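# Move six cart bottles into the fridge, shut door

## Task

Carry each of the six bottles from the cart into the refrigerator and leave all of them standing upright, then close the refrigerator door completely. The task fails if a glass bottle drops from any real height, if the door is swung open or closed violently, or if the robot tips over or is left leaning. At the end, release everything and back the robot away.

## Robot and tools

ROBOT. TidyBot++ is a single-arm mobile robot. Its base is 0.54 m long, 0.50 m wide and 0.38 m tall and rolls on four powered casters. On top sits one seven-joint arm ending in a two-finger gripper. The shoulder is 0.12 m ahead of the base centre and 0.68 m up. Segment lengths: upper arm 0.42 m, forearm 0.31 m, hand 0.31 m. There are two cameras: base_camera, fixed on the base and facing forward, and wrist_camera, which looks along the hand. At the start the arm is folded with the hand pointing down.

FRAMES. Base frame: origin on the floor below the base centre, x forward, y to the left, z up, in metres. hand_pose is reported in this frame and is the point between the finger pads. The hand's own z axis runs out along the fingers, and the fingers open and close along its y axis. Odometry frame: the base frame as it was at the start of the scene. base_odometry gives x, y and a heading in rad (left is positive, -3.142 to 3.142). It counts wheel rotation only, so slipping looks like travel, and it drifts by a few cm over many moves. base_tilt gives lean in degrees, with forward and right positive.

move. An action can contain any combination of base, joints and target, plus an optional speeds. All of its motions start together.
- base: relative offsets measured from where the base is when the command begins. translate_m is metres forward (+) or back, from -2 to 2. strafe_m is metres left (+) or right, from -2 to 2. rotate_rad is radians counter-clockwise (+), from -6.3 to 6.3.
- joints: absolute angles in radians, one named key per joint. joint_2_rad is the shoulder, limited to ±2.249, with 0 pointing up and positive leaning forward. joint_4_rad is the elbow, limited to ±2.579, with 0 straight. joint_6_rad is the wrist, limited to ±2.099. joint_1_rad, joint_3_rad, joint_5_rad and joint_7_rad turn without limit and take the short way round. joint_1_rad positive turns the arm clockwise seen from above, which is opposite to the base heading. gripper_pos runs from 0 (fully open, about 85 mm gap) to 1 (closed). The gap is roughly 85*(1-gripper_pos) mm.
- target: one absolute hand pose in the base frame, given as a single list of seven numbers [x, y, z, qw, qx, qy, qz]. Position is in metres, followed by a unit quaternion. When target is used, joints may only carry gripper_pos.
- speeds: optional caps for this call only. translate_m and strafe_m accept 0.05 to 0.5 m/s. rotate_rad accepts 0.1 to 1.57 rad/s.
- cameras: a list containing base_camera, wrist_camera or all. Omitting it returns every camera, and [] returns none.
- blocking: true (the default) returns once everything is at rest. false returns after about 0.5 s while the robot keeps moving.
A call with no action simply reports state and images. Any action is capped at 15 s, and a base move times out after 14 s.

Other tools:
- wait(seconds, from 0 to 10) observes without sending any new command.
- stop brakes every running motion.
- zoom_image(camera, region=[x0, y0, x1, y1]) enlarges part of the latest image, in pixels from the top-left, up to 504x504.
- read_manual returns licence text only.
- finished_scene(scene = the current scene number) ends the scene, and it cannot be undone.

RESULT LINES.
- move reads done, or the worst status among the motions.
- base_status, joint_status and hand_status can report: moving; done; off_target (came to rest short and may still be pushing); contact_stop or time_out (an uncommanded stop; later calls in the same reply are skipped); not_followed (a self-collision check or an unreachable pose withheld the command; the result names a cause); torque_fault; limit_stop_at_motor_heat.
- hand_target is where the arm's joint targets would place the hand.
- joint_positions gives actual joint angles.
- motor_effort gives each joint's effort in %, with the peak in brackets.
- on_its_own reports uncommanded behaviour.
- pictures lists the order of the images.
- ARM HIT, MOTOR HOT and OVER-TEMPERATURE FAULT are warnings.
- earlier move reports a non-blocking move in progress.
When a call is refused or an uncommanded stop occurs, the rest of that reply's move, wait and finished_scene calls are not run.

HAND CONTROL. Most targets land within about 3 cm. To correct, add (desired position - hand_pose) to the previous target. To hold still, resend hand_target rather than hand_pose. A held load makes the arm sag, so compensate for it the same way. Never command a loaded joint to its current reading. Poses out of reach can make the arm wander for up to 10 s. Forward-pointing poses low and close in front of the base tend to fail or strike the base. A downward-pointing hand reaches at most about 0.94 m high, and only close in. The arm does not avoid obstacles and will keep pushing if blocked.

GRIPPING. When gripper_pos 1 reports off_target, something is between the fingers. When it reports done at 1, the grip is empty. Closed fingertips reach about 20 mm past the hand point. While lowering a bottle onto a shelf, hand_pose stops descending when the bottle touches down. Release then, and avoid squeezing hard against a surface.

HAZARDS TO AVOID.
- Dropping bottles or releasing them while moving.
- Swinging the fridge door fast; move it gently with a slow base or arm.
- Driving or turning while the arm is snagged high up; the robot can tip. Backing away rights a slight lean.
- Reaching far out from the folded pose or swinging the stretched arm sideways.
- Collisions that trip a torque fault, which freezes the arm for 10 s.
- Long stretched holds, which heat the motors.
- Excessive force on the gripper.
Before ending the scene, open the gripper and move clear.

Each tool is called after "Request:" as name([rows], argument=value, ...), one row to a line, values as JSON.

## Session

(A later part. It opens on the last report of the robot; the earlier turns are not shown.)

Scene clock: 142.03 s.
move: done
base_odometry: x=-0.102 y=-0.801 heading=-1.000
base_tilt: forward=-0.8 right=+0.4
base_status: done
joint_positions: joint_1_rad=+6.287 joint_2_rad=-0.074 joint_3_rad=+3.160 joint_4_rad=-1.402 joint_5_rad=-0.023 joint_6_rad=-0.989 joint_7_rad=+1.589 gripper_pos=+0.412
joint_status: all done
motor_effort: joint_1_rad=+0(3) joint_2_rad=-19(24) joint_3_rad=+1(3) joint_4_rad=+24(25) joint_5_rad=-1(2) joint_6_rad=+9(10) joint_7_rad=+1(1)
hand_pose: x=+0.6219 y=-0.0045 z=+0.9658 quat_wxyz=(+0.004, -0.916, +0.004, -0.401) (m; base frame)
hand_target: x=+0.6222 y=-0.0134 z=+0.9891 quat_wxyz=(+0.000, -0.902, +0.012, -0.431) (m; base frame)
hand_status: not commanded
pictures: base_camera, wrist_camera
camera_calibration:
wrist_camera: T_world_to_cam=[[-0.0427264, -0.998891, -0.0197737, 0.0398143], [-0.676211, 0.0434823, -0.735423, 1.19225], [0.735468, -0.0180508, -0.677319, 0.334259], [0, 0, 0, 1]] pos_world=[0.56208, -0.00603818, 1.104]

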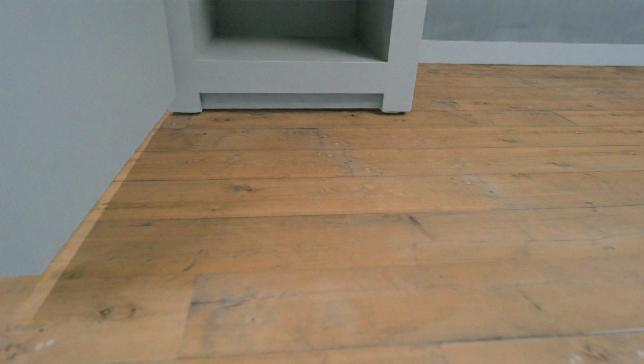

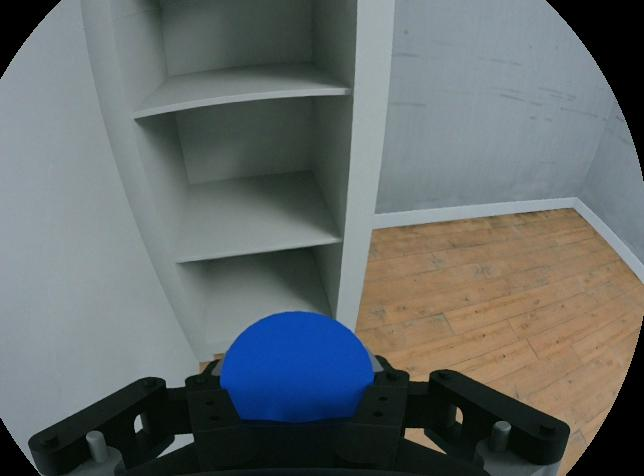

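Request:
move(base={"translate_m": 0.473, "strafe_m": -0.109, "rotate_rad": 0.152}, joints={"joint_1_rad": 0.02, "joint_2_rad": 0.13, "joint_4_rad": -0.81, "joint_6_rad": -1.48})

Scene clock: 160.00 s.
move: done
base_odometry: x=+0.062 y=-1.258 heading=-0.847
base_tilt: forward=-0.9 right=+0.4
base_status: done
joint_positions: joint_1_rad=+6.290 joint_2_rad=+0.155 joint_3_rad=+3.157 joint_4_rad=-0.832 joint_5_rad=-0.023 joint_6_rad=-1.452 joint_7_rad=+1.589 gripper_pos=+0.412
joint_status: all done
motor_effort: joint_1_rad=+0(3) joint_2_rad=-26(30) joint_3_rad=+1(4) joint_4_rad=+22(26) joint_5_rad=-1(2) joint_6_rad=+8(10) joint_7_rad=+1(1)
hand_pose: x=+0.6478 y=-0.0023 z=+1.0334 quat_wxyz=(+0.003, -0.939, -0.001, -0.344) (m; base frame)
hand_target: x=+0.6332 y=-0.0109 z=+1.0508 quat_wxyz=(+0.000, -0.936, +0.006, -0.353) (m; base frame)
hand_status: not commanded
pictures: base_camera, wrist_camera
camera_calibration:
wrist_camera: T_world_to_cam=[[-0.0342133, -0.999367, -0.00979019, 0.0286139], [-0.760776, 0.0323952, -0.648205, 1.22399], [0.648112, -0.0147291, -0.761403, 0.504535], [0, 0, 0, 1]] pos_world=[0.605164, -0.00362422, 1.17783]

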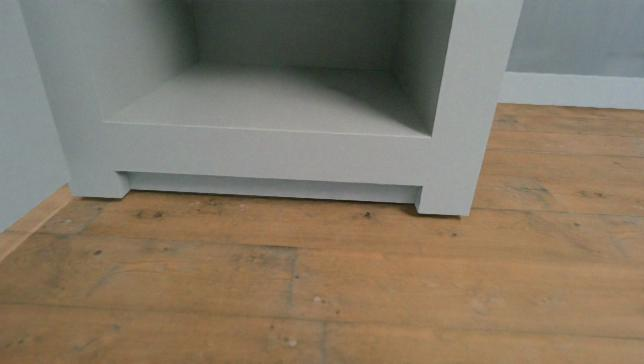

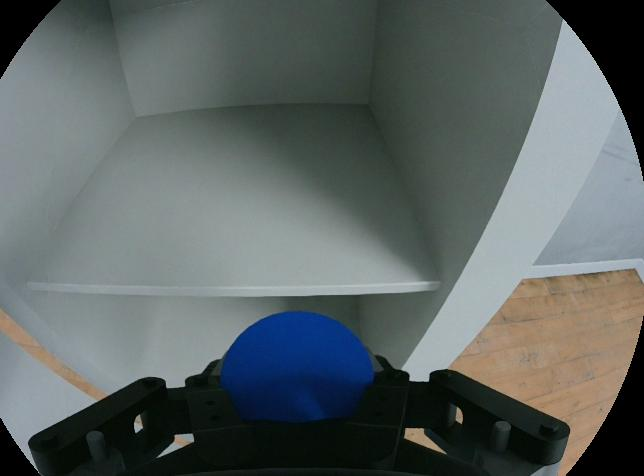

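Request:
move(base={"strafe_m": 0.05}, joints={"joint_1_rad": -0.38, "joint_2_rad": 0.15, "joint_4_rad": -0.67, "joint_6_rad": -1.62})

Scene clock: 171.60 s.
move: done
base_odometry: x=+0.100 y=-1.225 heading=-0.847
base_tilt: forward=-0.8 right=+0.4
base_status: done
joint_positions: joint_1_rad=+5.927 joint_2_rad=+0.156 joint_3_rad=+3.157 joint_4_rad=-0.690 joint_5_rad=-0.023 joint_6_rad=-1.590 joint_7_rad=+1.589 gripper_pos=+0.412
joint_status: all done
motor_effort: joint_1_rad=+0(5) joint_2_rad=-24(27) joint_3_rad=+1(2) joint_4_rad=+19(22) joint_5_rad=+0(3) joint_6_rad=+8(8) joint_7_rad=+1(2)
hand_pose: x=+0.5897 y=+0.1766 z=+1.0687 quat_wxyz=(+0.065, -0.923, -0.172, -0.339) (m; base frame)
hand_target: x=+0.5777 y=+0.1832 z=+1.0746 quat_wxyz=(+0.067, -0.921, -0.182, -0.337) (m; base frame)
hand_status: not commanded
pictures: base_camera, wrist_camera
camera_calibration:
wrist_camera: T_world_to_cam=[[0.324373, -0.945897, -0.00782438, -0.0172591], [-0.720711, -0.241776, -0.649708, 1.22328], [0.612665, 0.216387, -0.760144, 0.550459], [0, 0, 0, 1]] pos_world=[0.549979, 0.160322, 1.21306]

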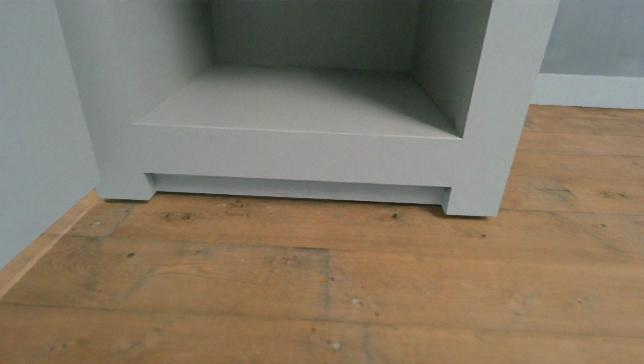

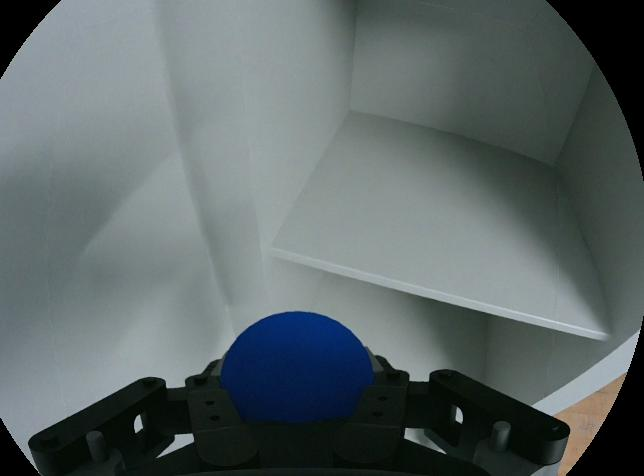

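Request:
move(base={"translate_m": 0.315}, speeds={"translate_m": 0.15})

Scene clock: 175.77 s.
move: done
base_odometry: x=+0.309 y=-1.461 heading=-0.847
base_tilt: forward=-0.8 right=+0.4
base_status: done
joint_positions: joint_1_rad=+5.926 joint_2_rad=+0.171 joint_3_rad=+3.157 joint_4_rad=-0.687 joint_5_rad=-0.023 joint_6_rad=-1.597 joint_7_rad=+1.589 gripper_pos=+0.412
joint_status: not commanded
motor_effort: joint_1_rad=+0(1) joint_2_rad=-24(28) joint_3_rad=+1(2) joint_4_rad=+19(21) joint_5_rad=+0(1) joint_6_rad=+8(8) joint_7_rad=+1(1)
hand_pose: x=+0.5936 y=+0.1787 z=+1.0608 quat_wxyz=(+0.063, -0.926, -0.173, -0.330) (m; base frame)
hand_target: x=+0.5777 y=+0.1832 z=+1.0746 quat_wxyz=(+0.067, -0.921, -0.182, -0.337) (m; base frame)
hand_status: not commanded
pictures: base_camera, wrist_camera
camera_calibration:
wrist_camera: T_world_to_cam=[[0.325589, -0.945483, -0.00729033, -0.0178775], [-0.731957, -0.247162, -0.634941, 1.21346], [0.598524, 0.212066, -0.772526, 0.563937], [0, 0, 0, 1]] pos_world=[0.556494, 0.163428, 1.206]

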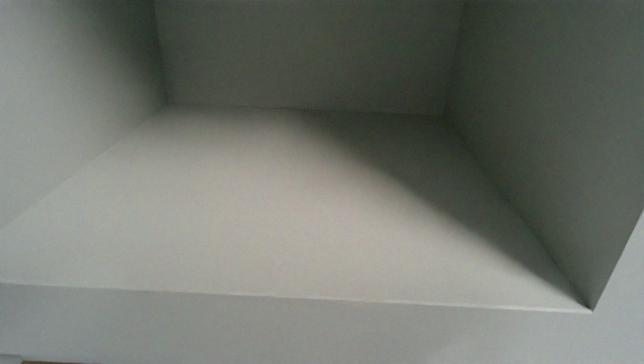

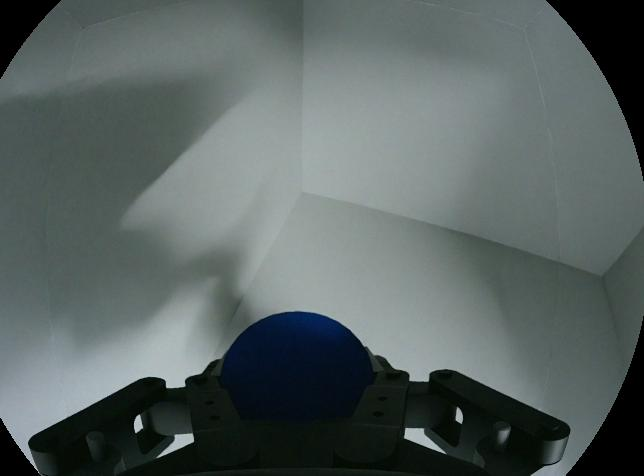

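Request:
move(joints={"joint_2_rad": 0.1, "joint_4_rad": -0.88, "joint_6_rad": -1.44}, cameras=[])

Scene clock: 179.73 s.
move: done
base_odometry: x=+0.309 y=-1.461 heading=-0.847
base_tilt: forward=-0.8 right=+0.4
base_status: not commanded
joint_positions: joint_1_rad=+5.926 joint_2_rad=+0.113 joint_3_rad=+3.157 joint_4_rad=-0.860 joint_5_rad=-0.023 joint_6_rad=-1.469 joint_7_rad=+1.589 gripper_pos=+0.413
joint_status: all done
motor_effort: joint_1_rad=+0(1) joint_2_rad=-20(26) joint_3_rad=+1(2) joint_4_rad=+18(20) joint_5_rad=+0(1) joint_6_rad=+6(8) joint_7_rad=+1(1)
hand_pose: x=+0.5943 y=+0.1786 z=+1.0387 quat_wxyz=(+0.065, -0.924, -0.171, -0.337) (m; base frame)
hand_target: x=+0.5920 y=+0.1880 z=+1.0419 quat_wxyz=(+0.070, -0.918, -0.179, -0.346) (m; base frame)
hand_status: not commanded
pictures: none
No camera images: "cameras" was empty.

Request:
move(joints={"joint_2_rad": 0.085, "joint_4_rad": -0.935, "joint_6_rad": -1.4}, cameras=["wrist_camera"])

Scene clock: 181.60 s.
move: done
base_odometry: x=+0.309 y=-1.461 heading=-0.847
base_tilt: forward=-0.8 right=+0.4
base_status: not commanded
joint_positions: joint_1_rad=+5.926 joint_2_rad=+0.086 joint_3_rad=+3.157 joint_4_rad=-0.909 joint_5_rad=-0.023 joint_6_rad=-1.425 joint_7_rad=+1.589 gripper_pos=+0.413
joint_status: all done
motor_effort: joint_1_rad=+1(1) joint_2_rad=-17(20) joint_3_rad=+2(2) joint_4_rad=+16(18) joint_5_rad=+0(1) joint_6_rad=+5(6) joint_7_rad=+1(1)
hand_pose: x=+0.5925 y=+0.1777 z=+1.0388 quat_wxyz=(+0.067, -0.920, -0.170, -0.347) (m; base frame)
hand_target: x=+0.5925 y=+0.1880 z=+1.0319 quat_wxyz=(+0.070, -0.918, -0.179, -0.346) (m; base frame)
hand_status: not commanded
pictures: wrist_camera
camera_calibration:
wrist_camera: T_world_to_cam=[[0.323036, -0.946318, -0.0113996, -0.012719], [-0.711095, -0.234756, -0.662747, 1.21271], [0.624494, 0.222197, -0.748756, 0.505919], [0, 0, 0, 1]] pos_world=[0.550519, 0.160242, 1.18239]

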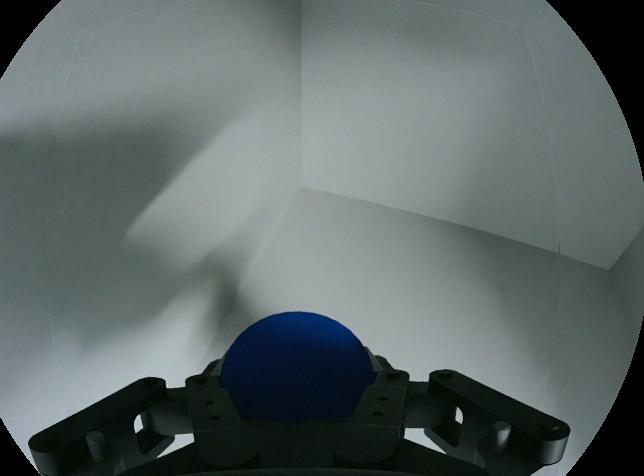

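Request:
move(joints={"gripper_pos": 0.08}, cameras=["wrist_camera"])

Scene clock: 184.67 s.
move: done
base_odometry: x=+0.309 y=-1.461 heading=-0.847
base_tilt: forward=-0.8 right=+0.4
base_status: not commanded
joint_positions: joint_1_rad=+5.926 joint_2_rad=+0.086 joint_3_rad=+3.157 joint_4_rad=-0.921 joint_5_rad=-0.023 joint_6_rad=-1.425 joint_7_rad=+1.589 gripper_pos=+0.080
joint_status: all done
motor_effort: joint_1_rad=+0(1) joint_2_rad=-20(21) joint_3_rad=+1(2) joint_4_rad=+18(19) joint_5_rad=-1(1) joint_6_rad=+6(6) joint_7_rad=+1(1)
hand_pose: x=+0.5918 y=+0.1775 z=+1.0328 quat_wxyz=(+0.066, -0.922, -0.170, -0.341) (m; base frame)
hand_target: x=+0.5925 y=+0.1880 z=+1.0319 quat_wxyz=(+0.070, -0.918, -0.179, -0.346) (m; base frame)
hand_status: not commanded
pictures: wrist_camera
camera_calibration:
wrist_camera: T_world_to_cam=[[0.322884, -0.946372, -0.0112326, -0.0128752], [-0.719005, -0.237558, -0.653145, 1.20348], [0.61545, 0.218966, -0.757149, 0.516487], [0, 0, 0, 1]] pos_world=[0.551594, 0.160619, 1.17696]

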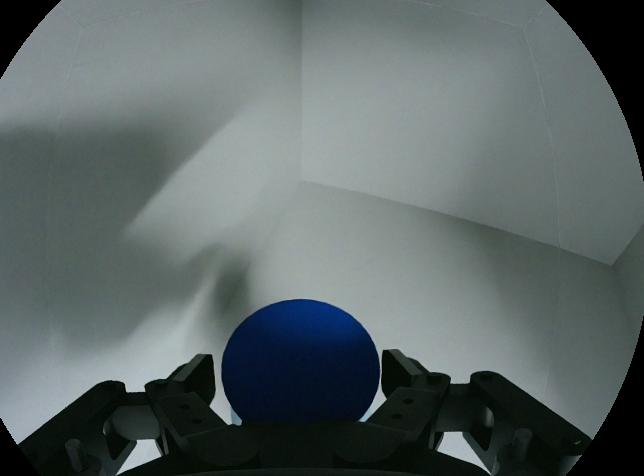

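Request:
move(base={"translate_m": -0.094, "strafe_m": -0.035}, speeds={"translate_m": 0.2}, cameras=["wrist_camera"])

Request:
move(base={"translate_m": -0.42}, cameras=["wrist_camera"])

Request:
move(base={"translate_m": -1.459, "strafe_m": -0.822, "rotate_rad": -0.593}, joints={"joint_1_rad": -0.42, "joint_2_rad": 0.026, "joint_4_rad": -1.139, "joint_6_rad": -1.29, "gripper_pos": 0.12}, cameras=["wrist_camera"])

Scene clock: 191.63 s.
move: done
base_odometry: x=+0.220 y=-1.414 heading=-0.847
base_tilt: forward=-0.9 right=+0.4
base_status: done
joint_positions: joint_1_rad=+5.925 joint_2_rad=+0.084 joint_3_rad=+3.157 joint_4_rad=-0.922 joint_5_rad=-0.023 joint_6_rad=-1.424 joint_7_rad=+1.589 gripper_pos=+0.080
joint_status: not commanded
motor_effort: joint_1_rad=+0(1) joint_2_rad=-20(23) joint_3_rad=+1(2) joint_4_rad=+18(20) joint_5_rad=+0(1) joint_6_rad=+6(6) joint_7_rad=+0(1)
hand_pose: x=+0.5910 y=+0.1779 z=+1.0336 quat_wxyz=(+0.067, -0.922, -0.171, -0.342) (m; base frame)
hand_target: x=+0.5925 y=+0.1880 z=+1.0319 quat_wxyz=(+0.070, -0.918, -0.179, -0.346) (m; base frame)
hand_status: not commanded
pictures: wrist_camera
camera_calibration:
wrist_camera: T_world_to_cam=[[0.324114, -0.94595, -0.0112962, -0.012971], [-0.717554, -0.238042, -0.654562, 1.20421], [0.616494, 0.220259, -0.755924, 0.515356], [0, 0, 0, 1]] pos_world=[0.550574, 0.16087, 1.17765]

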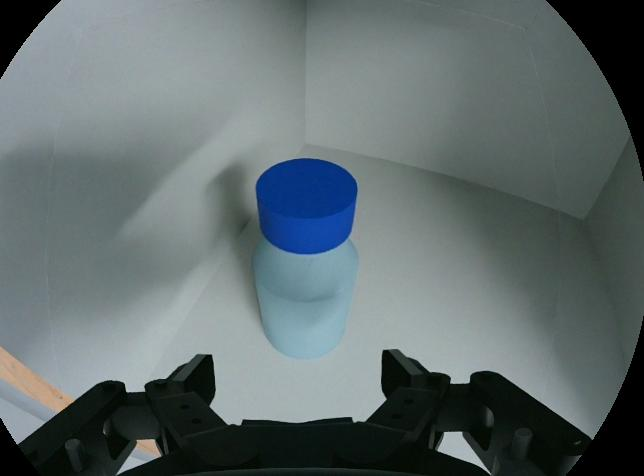

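Scene clock: 193.73 s.
move: done
base_odometry: x=-0.058 y=-1.099 heading=-0.847
base_tilt: forward=-0.9 right=+0.4
base_status: done
joint_positions: joint_1_rad=+5.923 joint_2_rad=+0.080 joint_3_rad=+3.157 joint_4_rad=-0.923 joint_5_rad=-0.023 joint_6_rad=-1.423 joint_7_rad=+1.589 gripper_pos=+0.080
joint_status: not commanded
motor_effort: joint_1_rad=+0(1) joint_2_rad=-19(24) joint_3_rad=+1(2) joint_4_rad=+18(20) joint_5_rad=+0(1) joint_6_rad=+6(7) joint_7_rad=+1(1)
hand_pose: x=+0.5895 y=+0.1779 z=+1.0354 quat_wxyz=(+0.067, -0.921, -0.171, -0.344) (m; base frame)
hand_target: x=+0.5925 y=+0.1880 z=+1.0319 quat_wxyz=(+0.070, -0.918, -0.179, -0.346) (m; base frame)
hand_status: not commanded
pictures: wrist_camera
camera_calibration:
wrist_camera: T_world_to_cam=[[0.325199, -0.945577, -0.0114234, -0.0130064], [-0.714861, -0.237909, -0.657551, 1.20579], [0.619047, 0.222001, -0.753324, 0.513151], [0, 0, 0, 1]] pos_world=[0.54854, 0.16065, 1.17929]

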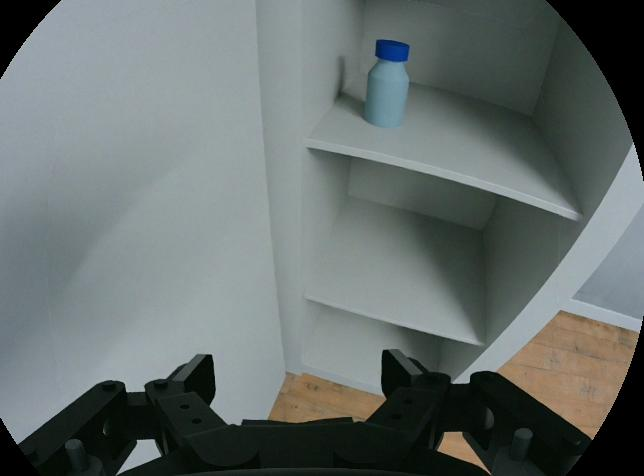

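Scene clock: 198.43 s.
move: done
base_odometry: x=-1.640 y=-0.550 heading=-1.441
base_tilt: forward=-0.8 right=+0.4
base_status: done
joint_positions: joint_1_rad=+5.879 joint_2_rad=+0.032 joint_3_rad=+3.160 joint_4_rad=-1.127 joint_5_rad=-0.023 joint_6_rad=-1.318 joint_7_rad=+1.589 gripper_pos=+0.120
joint_status: all done
motor_effort: joint_1_rad=+0(3) joint_2_rad=-19(25) joint_3_rad=+1(3) joint_4_rad=+19(22) joint_5_rad=+0(2) joint_6_rad=+6(6) joint_7_rad=+0(2)
hand_pose: x=+0.5733 y=+0.1936 z=+0.9829 quat_wxyz=(+0.070, -0.926, -0.191, -0.318) (m; base frame)
hand_target: x=+0.5737 y=+0.2015 z=+0.9858 quat_wxyz=(+0.075, -0.921, -0.197, -0.328) (m; base frame)
hand_status: not commanded
pictures: wrist_camera
camera_calibration:
wrist_camera: T_world_to_cam=[[0.361979, -0.932102, -0.0125029, -0.0160873], [-0.735772, -0.277448, -0.617787, 1.14397], [0.572372, 0.232825, -0.786246, 0.53714], [0, 0, 0, 1]] pos_world=[0.540079, 0.177337, 1.12885]

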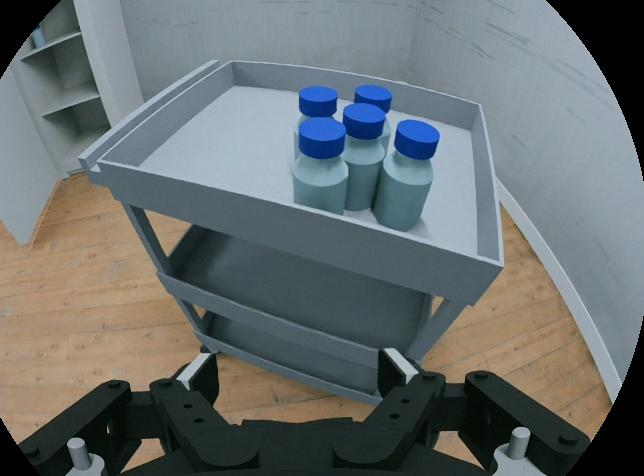

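Request:
move(base={"translate_m": 0.33, "strafe_m": -0.024}, cameras=["wrist_camera"])

Scene clock: 202.77 s.
move: done
base_odometry: x=-1.621 y=-0.881 heading=-1.441
base_tilt: forward=-0.8 right=+0.3
base_status: done
joint_positions: joint_1_rad=+5.879 joint_2_rad=+0.035 joint_3_rad=+3.160 joint_4_rad=-1.127 joint_5_rad=-0.023 joint_6_rad=-1.315 joint_7_rad=+1.589 gripper_pos=+0.120
joint_status: not commanded
motor_effort: joint_1_rad=+0(1) joint_2_rad=-19(22) joint_3_rad=+1(2) joint_4_rad=+19(21) joint_5_rad=+0(1) joint_6_rad=+6(6) joint_7_rad=+1(1)
hand_pose: x=+0.5747 y=+0.1944 z=+0.9819 quat_wxyz=(+0.070, -0.926, -0.191, -0.318) (m; base frame)
hand_target: x=+0.5737 y=+0.2015 z=+0.9858 quat_wxyz=(+0.075, -0.921, -0.197, -0.328) (m; base frame)
hand_status: not commanded
pictures: wrist_camera
camera_calibration:
wrist_camera: T_world_to_cam=[[0.362195, -0.932019, -0.0124735, -0.0160865], [-0.735777, -0.277666, -0.617684, 1.14459], [0.57223, 0.2329, -0.786327, 0.535521], [0, 0, 0, 1]] pos_world=[0.541549, 0.178099, 1.12789]

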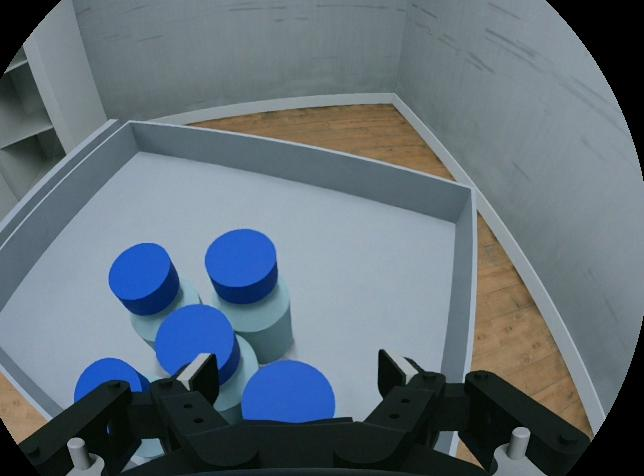

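Request:
move(joints={"joint_1_rad": -0.436, "joint_2_rad": -0.015, "joint_4_rad": -1.36, "joint_6_rad": -1.08}, cameras=["wrist_camera"])

Scene clock: 207.73 s.
move: done
base_odometry: x=-1.621 y=-0.881 heading=-1.441
base_tilt: forward=-0.8 right=+0.4
base_status: not commanded
joint_positions: joint_1_rad=+5.875 joint_2_rad=+0.005 joint_3_rad=+3.160 joint_4_rad=-1.346 joint_5_rad=-0.023 joint_6_rad=-1.111 joint_7_rad=+1.589 gripper_pos=+0.120
joint_status: all done
motor_effort: joint_1_rad=+0(1) joint_2_rad=-19(21) joint_3_rad=+1(1) joint_4_rad=+21(22) joint_5_rad=-1(1) joint_6_rad=+6(6) joint_7_rad=+1(1)
hand_pose: x=+0.5828 y=+0.1989 z=+0.9294 quat_wxyz=(+0.073, -0.923, -0.190, -0.326) (m; base frame)
hand_target: x=+0.5776 y=+0.2110 z=+0.9383 quat_wxyz=(+0.080, -0.915, -0.201, -0.341) (m; base frame)
hand_status: not commanded
pictures: wrist_camera
camera_calibration:
wrist_camera: T_world_to_cam=[[0.361652, -0.932197, -0.0147422, -0.0129955], [-0.727146, -0.272134, -0.63024, 1.12484], [0.583496, 0.238647, -0.776261, 0.471489], [0, 0, 0, 1]] pos_world=[0.547513, 0.181474, 1.07473]

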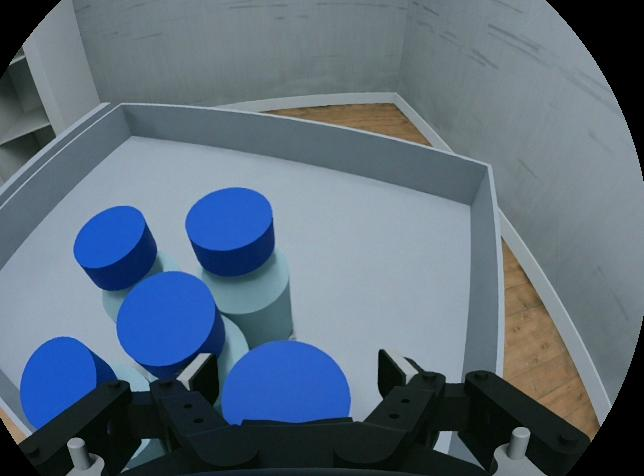

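Request:
move(joints={"joint_1_rad": -0.449, "joint_2_rad": -0.038, "joint_4_rad": -1.50, "joint_6_rad": -0.953}, cameras=["wrist_camera"])

Scene clock: 210.33 s.
move: done
base_odometry: x=-1.621 y=-0.881 heading=-1.441
base_tilt: forward=-0.9 right=+0.4
base_status: not commanded
joint_positions: joint_1_rad=+5.862 joint_2_rad=-0.021 joint_3_rad=+3.160 joint_4_rad=-1.485 joint_5_rad=-0.023 joint_6_rad=-0.984 joint_7_rad=+1.589 gripper_pos=+0.120
joint_status: all done
motor_effort: joint_1_rad=+0(1) joint_2_rad=-18(20) joint_3_rad=+1(1) joint_4_rad=+21(23) joint_5_rad=+0(2) joint_6_rad=+6(6) joint_7_rad=+1(1)
hand_pose: x=+0.5789 y=+0.2039 z=+0.8966 quat_wxyz=(+0.076, -0.920, -0.194, -0.331) (m; base frame)
hand_target: x=+0.5739 y=+0.2160 z=+0.9038 quat_wxyz=(+0.084, -0.912, -0.205, -0.346) (m; base frame)
hand_status: not commanded
pictures: wrist_camera
camera_calibration:
wrist_camera: T_world_to_cam=[[0.37156, -0.928272, -0.015954, -0.0128176], [-0.716604, -0.275825, -0.640624, 1.10669], [0.590273, 0.249463, -0.767689, 0.43332], [0, 0, 0, 1]] pos_world=[0.542042, 0.185257, 1.04142]

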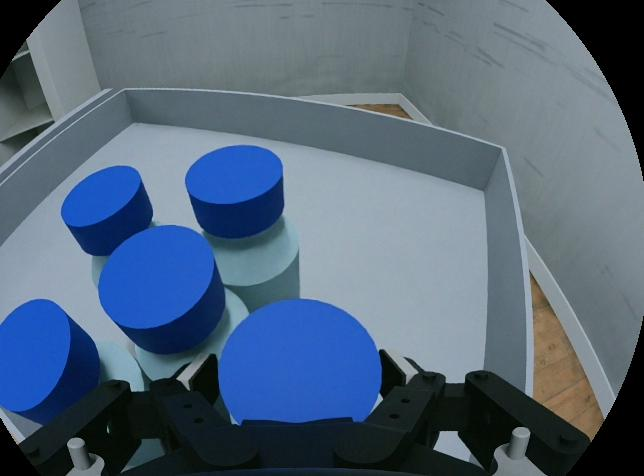

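Request:
move(joints={"gripper_pos": 0.6}, cameras=["wrist_camera"])

Request:
move(joints={"joint_2_rad": 0.0, "joint_4_rad": -1.3, "joint_6_rad": -1.13}, cameras=["wrist_camera"])

Scene clock: 212.43 s.
move: off_target
base_odometry: x=-1.621 y=-0.881 heading=-1.441
base_tilt: forward=-0.8 right=+0.4
base_status: not commanded
joint_positions: joint_1_rad=+5.861 joint_2_rad=-0.033 joint_3_rad=+3.160 joint_4_rad=-1.489 joint_5_rad=-0.023 joint_6_rad=-0.966 joint_7_rad=+1.589 gripper_pos=+0.414
joint_status: gripper_pos off_target (ended at +0.414, target +0.600)
motor_effort: joint_1_rad=+0(2) joint_2_rad=-19(20) joint_3_rad=+1(2) joint_4_rad=+22(24) joint_5_rad=-1(2) joint_6_rad=+6(8) joint_7_rad=+1(1)
hand_pose: x=+0.5793 y=+0.2044 z=+0.9044 quat_wxyz=(+0.079, -0.916, -0.193, -0.343) (m; base frame)
hand_target: x=+0.5739 y=+0.2160 z=+0.9038 quat_wxyz=(+0.084, -0.912, -0.205, -0.346) (m; base frame)
hand_status: not commanded
pictures: wrist_camera
camera_calibration:
wrist_camera: T_world_to_cam=[[0.372257, -0.927977, -0.0168134, -0.0121182], [-0.700906, -0.2692, -0.660502, 1.11964], [0.608405, 0.257661, -0.750636, 0.411351], [0, 0, 0, 1]] pos_world=[0.539009, 0.184174, 1.0481]

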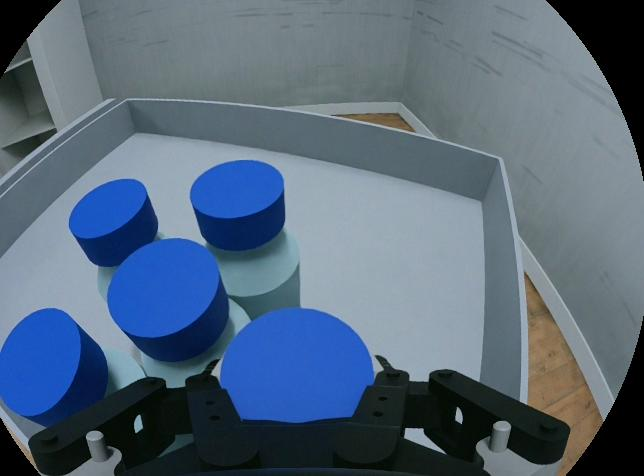

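Scene clock: 213.60 s.
move: done
base_odometry: x=-1.621 y=-0.881 heading=-1.441
base_tilt: forward=-0.8 right=+0.4
base_status: not commanded
joint_positions: joint_1_rad=+5.861 joint_2_rad=+0.013 joint_3_rad=+3.160 joint_4_rad=-1.327 joint_5_rad=-0.023 joint_6_rad=-1.107 joint_7_rad=+1.589 gripper_pos=+0.414
joint_status: all done
motor_effort: joint_1_rad=-1(1) joint_2_rad=-23(26) joint_3_rad=+0(1) joint_4_rad=+25(27) joint_5_rad=-1(2) joint_6_rad=+9(9) joint_7_rad=+0(1)
hand_pose: x=+0.5858 y=+0.2079 z=+0.9354 quat_wxyz=(+0.076, -0.920, -0.196, -0.332) (m; base frame)
hand_target: x=+0.5762 y=+0.2179 z=+0.9510 quat_wxyz=(+0.082, -0.914, -0.207, -0.339) (m; base frame)
hand_status: not commanded
pictures: wrist_camera
camera_calibration:
wrist_camera: T_world_to_cam=[[0.374828, -0.926975, -0.0148973, -0.0142426], [-0.714722, -0.278693, -0.641485, 1.13788], [0.590488, 0.251094, -0.766991, 0.456931], [0, 0, 0, 1]] pos_world=[0.548792, 0.189183, 1.08018]

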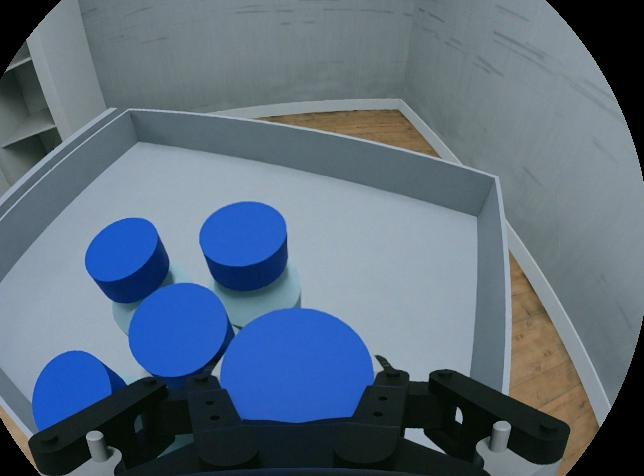

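Request:
move(joints={"joint_2_rad": 0.15, "joint_4_rad": -0.67, "joint_6_rad": -1.62}, cameras=[])

Request:
move(base={"translate_m": -0.5}, cameras=[])

Request:
move(base={"translate_m": 1.018, "strafe_m": 1.629, "rotate_rad": 0.594}, joints={"joint_1_rad": -0.1})

Scene clock: 219.70 s.
move: done
base_odometry: x=-1.621 y=-0.881 heading=-1.441
base_tilt: forward=-0.8 right=+0.4
base_status: not commanded
joint_positions: joint_1_rad=+5.860 joint_2_rad=+0.159 joint_3_rad=+3.160 joint_4_rad=-0.696 joint_5_rad=-0.023 joint_6_rad=-1.593 joint_7_rad=+1.589 gripper_pos=+0.414
joint_status: all done
motor_effort: joint_1_rad=+0(1) joint_2_rad=-25(26) joint_3_rad=+1(1) joint_4_rad=+21(27) joint_5_rad=+0(2) joint_6_rad=+8(10) joint_7_rad=+0(1)
hand_pose: x=+0.5775 y=+0.2070 z=+1.0645 quat_wxyz=(+0.074, -0.918, -0.202, -0.332) (m; base frame)
hand_target: x=+0.5639 y=+0.2144 z=+1.0745 quat_wxyz=(+0.079, -0.914, -0.213, -0.335) (m; base frame)
hand_status: not commanded
pictures: none
No camera images: "cameras" was empty.

Scene clock: 222.13 s.
move: done
base_odometry: x=-1.686 y=-0.385 heading=-1.441
base_tilt: forward=-0.8 right=+0.4
base_status: done
joint_positions: joint_1_rad=+5.855 joint_2_rad=+0.170 joint_3_rad=+3.160 joint_4_rad=-0.692 joint_5_rad=-0.023 joint_6_rad=-1.604 joint_7_rad=+1.589 gripper_pos=+0.414
joint_status: not commanded
motor_effort: joint_1_rad=+0(2) joint_2_rad=-26(29) joint_3_rad=+1(2) joint_4_rad=+20(22) joint_5_rad=+0(2) joint_6_rad=+8(9) joint_7_rad=+0(1)
hand_pose: x=+0.5781 y=+0.2101 z=+1.0582 quat_wxyz=(+0.074, -0.921, -0.205, -0.323) (m; base frame)
hand_target: x=+0.5639 y=+0.2144 z=+1.0745 quat_wxyz=(+0.079, -0.914, -0.213, -0.335) (m; base frame)
hand_status: not commanded
pictures: none
No camera images: "cameras" was empty.

Scene clock: 227.23 s.
move: done
base_odometry: x=+0.061 y=-1.183 heading=-0.846
base_tilt: forward=-0.8 right=+0.4
base_status: done
joint_positions: joint_1_rad=+6.160 joint_2_rad=+0.179 joint_3_rad=+3.160 joint_4_rad=-0.692 joint_5_rad=-0.023 joint_6_rad=-1.605 joint_7_rad=+1.589 gripper_pos=+0.414
joint_status: all done
motor_effort: joint_1_rad=+0(5) joint_2_rad=-26(29) joint_3_rad=+1(2) joint_4_rad=+21(22) joint_5_rad=-1(3) joint_6_rad=+8(9) joint_7_rad=+0(1)
hand_pose: x=+0.6230 y=+0.0629 z=+1.0534 quat_wxyz=(+0.023, -0.943, -0.063, -0.326) (m; base frame)
hand_target: x=+0.6104 y=+0.0493 z=+1.0745 quat_wxyz=(+0.020, -0.938, -0.051, -0.343) (m; base frame)
hand_status: not commanded
pictures: base_camera, wrist_camera
camera_calibration:
wrist_camera: T_world_to_cam=[[0.0951225, -0.995445, -0.00638089, 0.00874958], [-0.782229, -0.0707805, -0.618957, 1.20503], [0.615686, 0.063868, -0.785399, 0.577279], [0, 0, 0, 1]] pos_world=[0.586357, 0.0571329, 1.19931]

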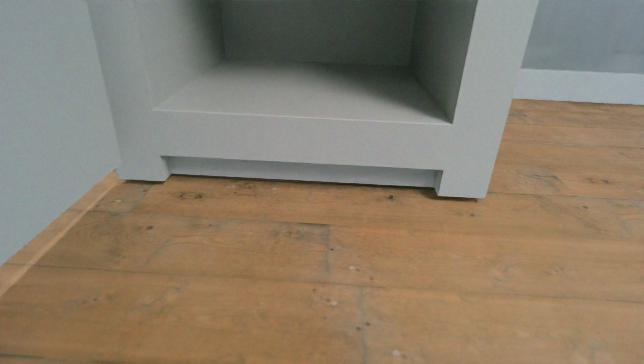

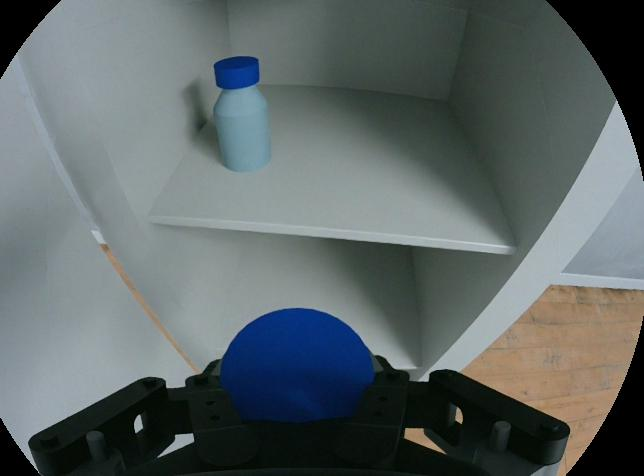

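Request:
move(joints={"joint_2_rad": 0.125, "joint_4_rad": -0.67, "joint_6_rad": -1.63}, cameras=[])

Request:
move(base={"translate_m": 0.338}, speeds={"translate_m": 0.2}, cameras=["wrist_camera"])

Scene clock: 231.03 s.
move: done
base_odometry: x=+0.061 y=-1.183 heading=-0.846
base_tilt: forward=-0.8 right=+0.4
base_status: not commanded
joint_positions: joint_1_rad=+6.160 joint_2_rad=+0.163 joint_3_rad=+3.160 joint_4_rad=-0.691 joint_5_rad=-0.023 joint_6_rad=-1.610 joint_7_rad=+1.589 gripper_pos=+0.414
joint_status: all done
motor_effort: joint_1_rad=+0(0) joint_2_rad=-25(29) joint_3_rad=+1(1) joint_4_rad=+20(22) joint_5_rad=+0(1) joint_6_rad=+8(9) joint_7_rad=+1(1)
hand_pose: x=+0.6157 y=+0.0620 z=+1.0611 quat_wxyz=(+0.024, -0.941, -0.063, -0.332) (m; base frame)
hand_target: x=+0.5982 y=+0.0481 z=+1.0847 quat_wxyz=(+0.020, -0.935, -0.051, -0.350) (m; base frame)
hand_status: not commanded
pictures: none
No camera images: "cameras" was empty.

Scene clock: 233.53 s.
move: done
base_odometry: x=+0.285 y=-1.436 heading=-0.846
base_tilt: forward=-0.8 right=+0.4
base_status: done
joint_positions: joint_1_rad=+6.160 joint_2_rad=+0.156 joint_3_rad=+3.160 joint_4_rad=-0.690 joint_5_rad=-0.023 joint_6_rad=-1.614 joint_7_rad=+1.589 gripper_pos=+0.414
joint_status: not commanded
motor_effort: joint_1_rad=+0(1) joint_2_rad=-24(29) joint_3_rad=+1(2) joint_4_rad=+20(22) joint_5_rad=-1(1) joint_6_rad=+8(9) joint_7_rad=+0(1)
hand_pose: x=+0.6120 y=+0.0616 z=+1.0643 quat_wxyz=(+0.024, -0.940, -0.063, -0.334) (m; base frame)
hand_target: x=+0.5982 y=+0.0481 z=+1.0847 quat_wxyz=(+0.020, -0.935, -0.051, -0.350) (m; base frame)
hand_status: not commanded
pictures: wrist_camera
camera_calibration:
wrist_camera: T_world_to_cam=[[0.0953333, -0.995422, -0.00683714, 0.00888361], [-0.771925, -0.0695884, -0.631893, 1.2105], [0.628525, 0.0655182, -0.775025, 0.573767], [0, 0, 0, 1]] pos_world=[0.572942, 0.0554875, 1.20965]

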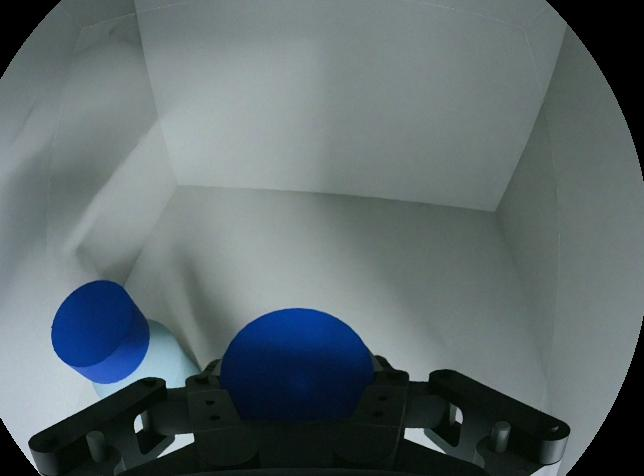

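Request:
move(joints={"joint_2_rad": 0.1, "joint_4_rad": -0.87, "joint_6_rad": -1.445}, cameras=[])

Request:
move(joints={"joint_2_rad": 0.085, "joint_4_rad": -0.93, "joint_6_rad": -1.405}, cameras=["wrist_camera"])

Scene clock: 237.10 s.
move: done
base_odometry: x=+0.285 y=-1.436 heading=-0.846
base_tilt: forward=-0.8 right=+0.4
base_status: not commanded
joint_positions: joint_1_rad=+6.160 joint_2_rad=+0.115 joint_3_rad=+3.160 joint_4_rad=-0.853 joint_5_rad=-0.023 joint_6_rad=-1.478 joint_7_rad=+1.589 gripper_pos=+0.414
joint_status: all done
motor_effort: joint_1_rad=+0(1) joint_2_rad=-20(25) joint_3_rad=+2(2) joint_4_rad=+18(22) joint_5_rad=+0(1) joint_6_rad=+7(9) joint_7_rad=+1(1)
hand_pose: x=+0.6221 y=+0.0622 z=+1.0390 quat_wxyz=(+0.025, -0.938, -0.061, -0.340) (m; base frame)
hand_target: x=+0.6249 y=+0.0499 z=+1.0455 quat_wxyz=(+0.021, -0.933, -0.049, -0.355) (m; base frame)
hand_status: not commanded
pictures: none
No camera images: "cameras" was empty.

Scene clock: 237.87 s.
move: done
base_odometry: x=+0.285 y=-1.436 heading=-0.846
base_tilt: forward=-0.9 right=+0.4
base_status: not commanded
joint_positions: joint_1_rad=+6.160 joint_2_rad=+0.087 joint_3_rad=+3.160 joint_4_rad=-0.906 joint_5_rad=-0.023 joint_6_rad=-1.432 joint_7_rad=+1.589 gripper_pos=+0.414
joint_status: all done
motor_effort: joint_1_rad=+2(2) joint_2_rad=-17(21) joint_3_rad=+3(3) joint_4_rad=+17(19) joint_5_rad=+2(2) joint_6_rad=+6(7) joint_7_rad=+1(2)
hand_pose: x=+0.6198 y=+0.0617 z=+1.0382 quat_wxyz=(+0.026, -0.934, -0.060, -0.350) (m; base frame)
hand_target: x=+0.6252 y=+0.0498 z=+1.0333 quat_wxyz=(+0.021, -0.934, -0.049, -0.353) (m; base frame)
hand_status: not commanded
pictures: wrist_camera
camera_calibration:
wrist_camera: T_world_to_cam=[[0.0922914, -0.995671, -0.0109863, 0.0143348], [-0.749621, -0.0622136, -0.658937, 1.2138], [0.655401, 0.0690497, -0.752118, 0.50799], [0, 0, 0, 1]] pos_world=[0.575629, 0.0547108, 1.18204]

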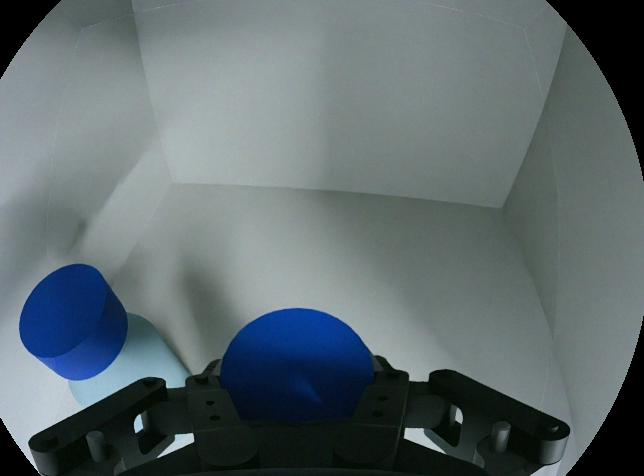

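Request:
move(joints={"gripper_pos": 0.1}, cameras=["wrist_camera"])

Request:
move(base={"translate_m": -0.1, "strafe_m": -0.012}, speeds={"translate_m": 0.2}, cameras=["wrist_camera"])

Scene clock: 240.23 s.
move: done
base_odometry: x=+0.285 y=-1.436 heading=-0.846
base_tilt: forward=-0.9 right=+0.4
base_status: not commanded
joint_positions: joint_1_rad=+6.161 joint_2_rad=+0.087 joint_3_rad=+3.160 joint_4_rad=-0.915 joint_5_rad=-0.023 joint_6_rad=-1.431 joint_7_rad=+1.589 gripper_pos=+0.100
joint_status: all done
motor_effort: joint_1_rad=+0(1) joint_2_rad=-20(21) joint_3_rad=+1(2) joint_4_rad=+18(19) joint_5_rad=+0(1) joint_6_rad=+6(6) joint_7_rad=+1(1)
hand_pose: x=+0.6194 y=+0.0614 z=+1.0338 quat_wxyz=(+0.025, -0.936, -0.060, -0.346) (m; base frame)
hand_target: x=+0.6252 y=+0.0498 z=+1.0333 quat_wxyz=(+0.021, -0.934, -0.049, -0.353) (m; base frame)
hand_status: not commanded
pictures: wrist_camera
camera_calibration:
wrist_camera: T_world_to_cam=[[0.0915568, -0.995741, -0.0108694, 0.0143026], [-0.755669, -0.0623657, -0.651977, 1.20713], [0.648522, 0.0679066, -0.758161, 0.515551], [0, 0, 0, 1]] pos_world=[0.576537, 0.0545161, 1.17805]

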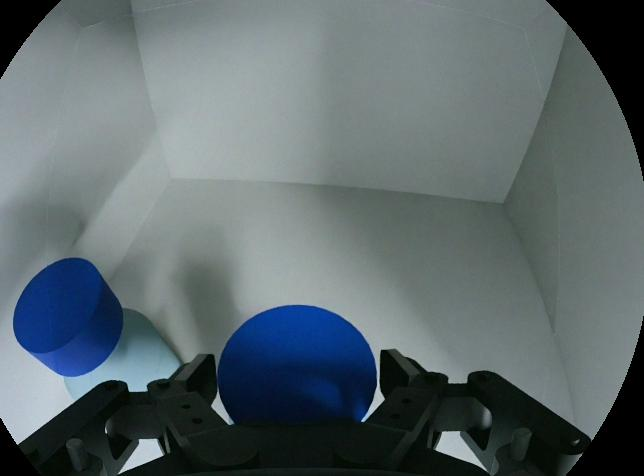

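Scene clock: 241.57 s.
move: done
base_odometry: x=+0.210 y=-1.369 heading=-0.846
base_tilt: forward=-0.9 right=+0.4
base_status: done
joint_positions: joint_1_rad=+6.162 joint_2_rad=+0.084 joint_3_rad=+3.160 joint_4_rad=-0.917 joint_5_rad=-0.023 joint_6_rad=-1.429 joint_7_rad=+1.589 gripper_pos=+0.100
joint_status: not commanded
motor_effort: joint_1_rad=+0(1) joint_2_rad=-19(24) joint_3_rad=+1(2) joint_4_rad=+19(20) joint_5_rad=+0(1) joint_6_rad=+6(7) joint_7_rad=+1(1)
hand_pose: x=+0.6187 y=+0.0606 z=+1.0349 quat_wxyz=(+0.025, -0.935, -0.060, -0.347) (m; base frame)
hand_target: x=+0.6252 y=+0.0498 z=+1.0333 quat_wxyz=(+0.021, -0.934, -0.049, -0.353) (m; base frame)
hand_status: not commanded
pictures: wrist_camera
camera_calibration:
wrist_camera: T_world_to_cam=[[0.0902659, -0.995857, -0.0109915, 0.0145636], [-0.753669, -0.0610908, -0.654408, 1.20848], [0.651026, 0.0673547, -0.756061, 0.513176], [0, 0, 0, 1]] pos_world=[0.575391, 0.0537655, 1.17899]

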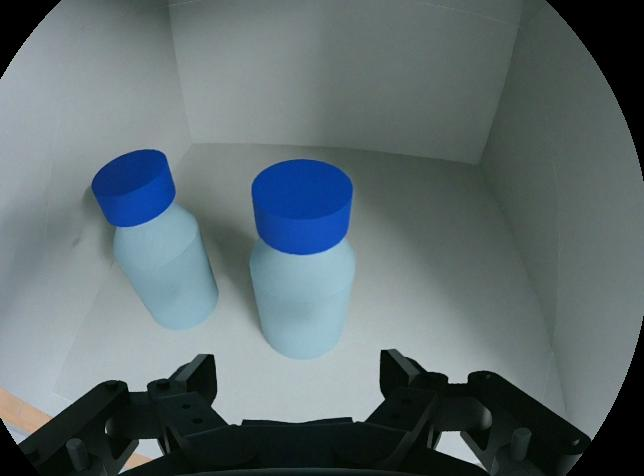

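Request:
move(base={"translate_m": -0.42}, cameras=[])

Request:
move(base={"translate_m": -1.26, "strafe_m": -0.663, "rotate_rad": -0.595}, joints={"joint_2_rad": 0.026, "joint_4_rad": -1.139, "joint_6_rad": -1.29, "gripper_pos": 0.12}, cameras=["wrist_camera"])

Scene clock: 246.67 s.
move: done
base_odometry: x=-0.069 y=-1.055 heading=-0.846
base_tilt: forward=-0.8 right=+0.4
base_status: done
joint_positions: joint_1_rad=+6.162 joint_2_rad=+0.080 joint_3_rad=+3.160 joint_4_rad=-0.918 joint_5_rad=-0.023 joint_6_rad=-1.428 joint_7_rad=+1.589 gripper_pos=+0.100
joint_status: not commanded
motor_effort: joint_1_rad=+0(1) joint_2_rad=-20(24) joint_3_rad=+1(1) joint_4_rad=+19(20) joint_5_rad=-1(1) joint_6_rad=+6(7) joint_7_rad=+1(1)
hand_pose: x=+0.6174 y=+0.0605 z=+1.0366 quat_wxyz=(+0.025, -0.935, -0.060, -0.349) (m; base frame)
hand_target: x=+0.6252 y=+0.0498 z=+1.0333 quat_wxyz=(+0.021, -0.934, -0.049, -0.353) (m; base frame)
hand_status: not commanded
pictures: none
No camera images: "cameras" was empty.

Scene clock: 250.87 s.
move: done
base_odometry: x=-1.401 y=-0.552 heading=-1.441
base_tilt: forward=-0.8 right=+0.4
base_status: done
joint_positions: joint_1_rad=+6.176 joint_2_rad=+0.036 joint_3_rad=+3.160 joint_4_rad=-1.127 joint_5_rad=-0.023 joint_6_rad=-1.319 joint_7_rad=+1.589 gripper_pos=+0.120
joint_status: all done
motor_effort: joint_1_rad=+0(3) joint_2_rad=-19(25) joint_3_rad=+1(4) joint_4_rad=+20(21) joint_5_rad=+0(2) joint_6_rad=+5(6) joint_7_rad=+0(1)
hand_pose: x=+0.6110 y=+0.0524 z=+0.9812 quat_wxyz=(+0.022, -0.945, -0.052, -0.323) (m; base frame)
hand_target: x=+0.6140 y=+0.0482 z=+0.9858 quat_wxyz=(+0.021, -0.940, -0.047, -0.336) (m; base frame)
hand_status: not commanded
pictures: wrist_camera
camera_calibration:
wrist_camera: T_world_to_cam=[[0.0734423, -0.997224, -0.0123062, 0.0180832], [-0.787046, -0.0503761, -0.614834, 1.14801], [0.612507, 0.0548404, -0.78856, 0.534229], [0, 0, 0, 1]] pos_world=[0.574991, 0.046568, 1.12733]

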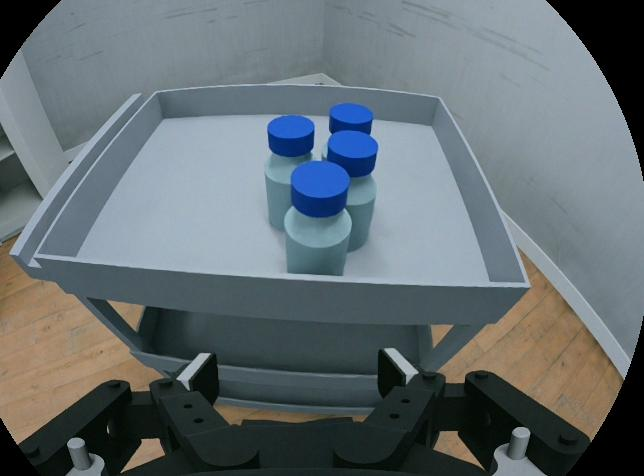

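Request:
move(base={"translate_m": 0.208}, cameras=[])

Request:
move(joints={"joint_2_rad": -0.025, "joint_4_rad": -1.36, "joint_6_rad": -1.08}, cameras=["wrist_camera"])

Scene clock: 254.43 s.
move: done
base_odometry: x=-1.374 y=-0.758 heading=-1.441
base_tilt: forward=-0.8 right=+0.4
base_status: done
joint_positions: joint_1_rad=+6.176 joint_2_rad=+0.036 joint_3_rad=+3.160 joint_4_rad=-1.127 joint_5_rad=-0.023 joint_6_rad=-1.315 joint_7_rad=+1.589 gripper_pos=+0.120
joint_status: not commanded
motor_effort: joint_1_rad=+0(1) joint_2_rad=-19(23) joint_3_rad=+1(1) joint_4_rad=+20(21) joint_5_rad=-1(1) joint_6_rad=+6(6) joint_7_rad=+0(1)
hand_pose: x=+0.6121 y=+0.0525 z=+0.9815 quat_wxyz=(+0.022, -0.944, -0.052, -0.325) (m; base frame)
hand_target: x=+0.6140 y=+0.0482 z=+0.9858 quat_wxyz=(+0.021, -0.940, -0.047, -0.336) (m; base frame)
hand_status: not commanded
pictures: none
No camera images: "cameras" was empty.

Scene clock: 255.67 s.
move: done
base_odometry: x=-1.374 y=-0.758 heading=-1.441
base_tilt: forward=-0.8 right=+0.4
base_status: not commanded
joint_positions: joint_1_rad=+6.176 joint_2_rad=-0.005 joint_3_rad=+3.160 joint_4_rad=-1.345 joint_5_rad=-0.023 joint_6_rad=-1.113 joint_7_rad=+1.589 gripper_pos=+0.120
joint_status: all done
motor_effort: joint_1_rad=+0(0) joint_2_rad=-19(20) joint_3_rad=+1(1) joint_4_rad=+21(22) joint_5_rad=-1(1) joint_6_rad=+5(6) joint_7_rad=+1(1)
hand_pose: x=+0.6183 y=+0.0523 z=+0.9338 quat_wxyz=(+0.023, -0.940, -0.049, -0.337) (m; base frame)
hand_target: x=+0.6189 y=+0.0478 z=+0.9433 quat_wxyz=(+0.022, -0.934, -0.045, -0.355) (m; base frame)
hand_status: not commanded
pictures: wrist_camera
camera_calibration:
wrist_camera: T_world_to_cam=[[0.069399, -0.997476, -0.0149946, 0.0219098], [-0.77016, -0.0440179, -0.63633, 1.13396], [0.634064, 0.0557089, -0.771271, 0.46285], [0, 0, 0, 1]] pos_world=[0.578331, 0.0459841, 1.07888]

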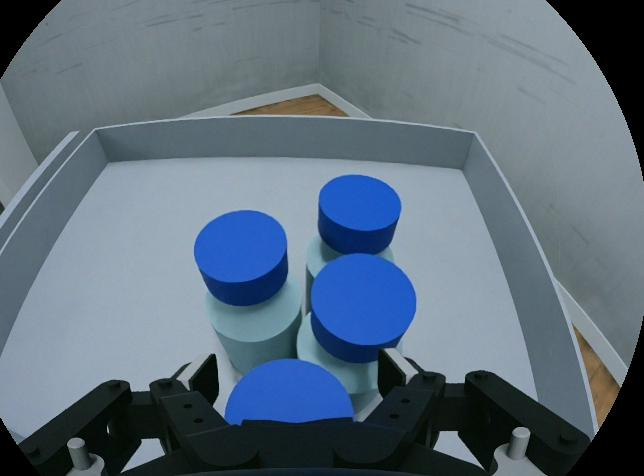

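Request:
move(joints={"joint_1_rad": -0.136, "joint_2_rad": -0.056, "joint_4_rad": -1.515, "joint_6_rad": -0.96}, cameras=["wrist_camera"])

Scene clock: 258.70 s.
move: done
base_odometry: x=-1.374 y=-0.758 heading=-1.441
base_tilt: forward=-0.8 right=+0.4
base_status: not commanded
joint_positions: joint_1_rad=+6.172 joint_2_rad=-0.038 joint_3_rad=+3.160 joint_4_rad=-1.497 joint_5_rad=-0.023 joint_6_rad=-0.992 joint_7_rad=+1.589 gripper_pos=+0.120
joint_status: all done
motor_effort: joint_1_rad=+0(1) joint_2_rad=-18(19) joint_3_rad=+1(1) joint_4_rad=+21(22) joint_5_rad=-1(1) joint_6_rad=+6(6) joint_7_rad=+0(1)
hand_pose: x=+0.6110 y=+0.0529 z=+0.8975 quat_wxyz=(+0.024, -0.940, -0.049, -0.338) (m; base frame)
hand_target: x=+0.6098 y=+0.0644 z=+0.9036 quat_wxyz=(+0.029, -0.933, -0.060, -0.352) (m; base frame)
hand_status: not commanded
pictures: wrist_camera
camera_calibration:
wrist_camera: T_world_to_cam=[[0.0703582, -0.997391, -0.0161445, 0.0229048], [-0.768347, -0.0438652, -0.638529, 1.1061], [0.636155, 0.0573303, -0.769429, 0.436417], [0, 0, 0, 1]] pos_world=[0.570629, 0.0463445, 1.04244]

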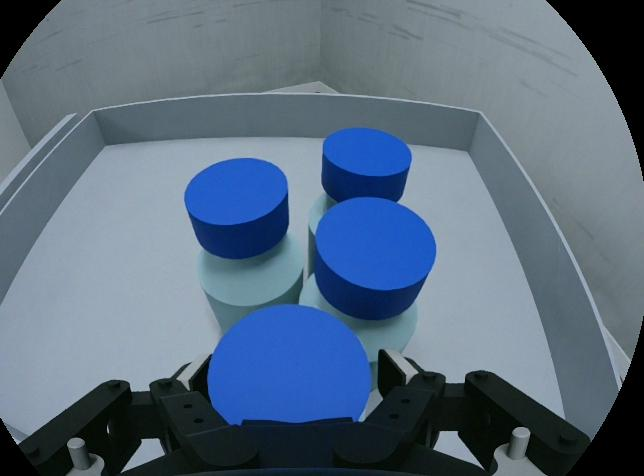

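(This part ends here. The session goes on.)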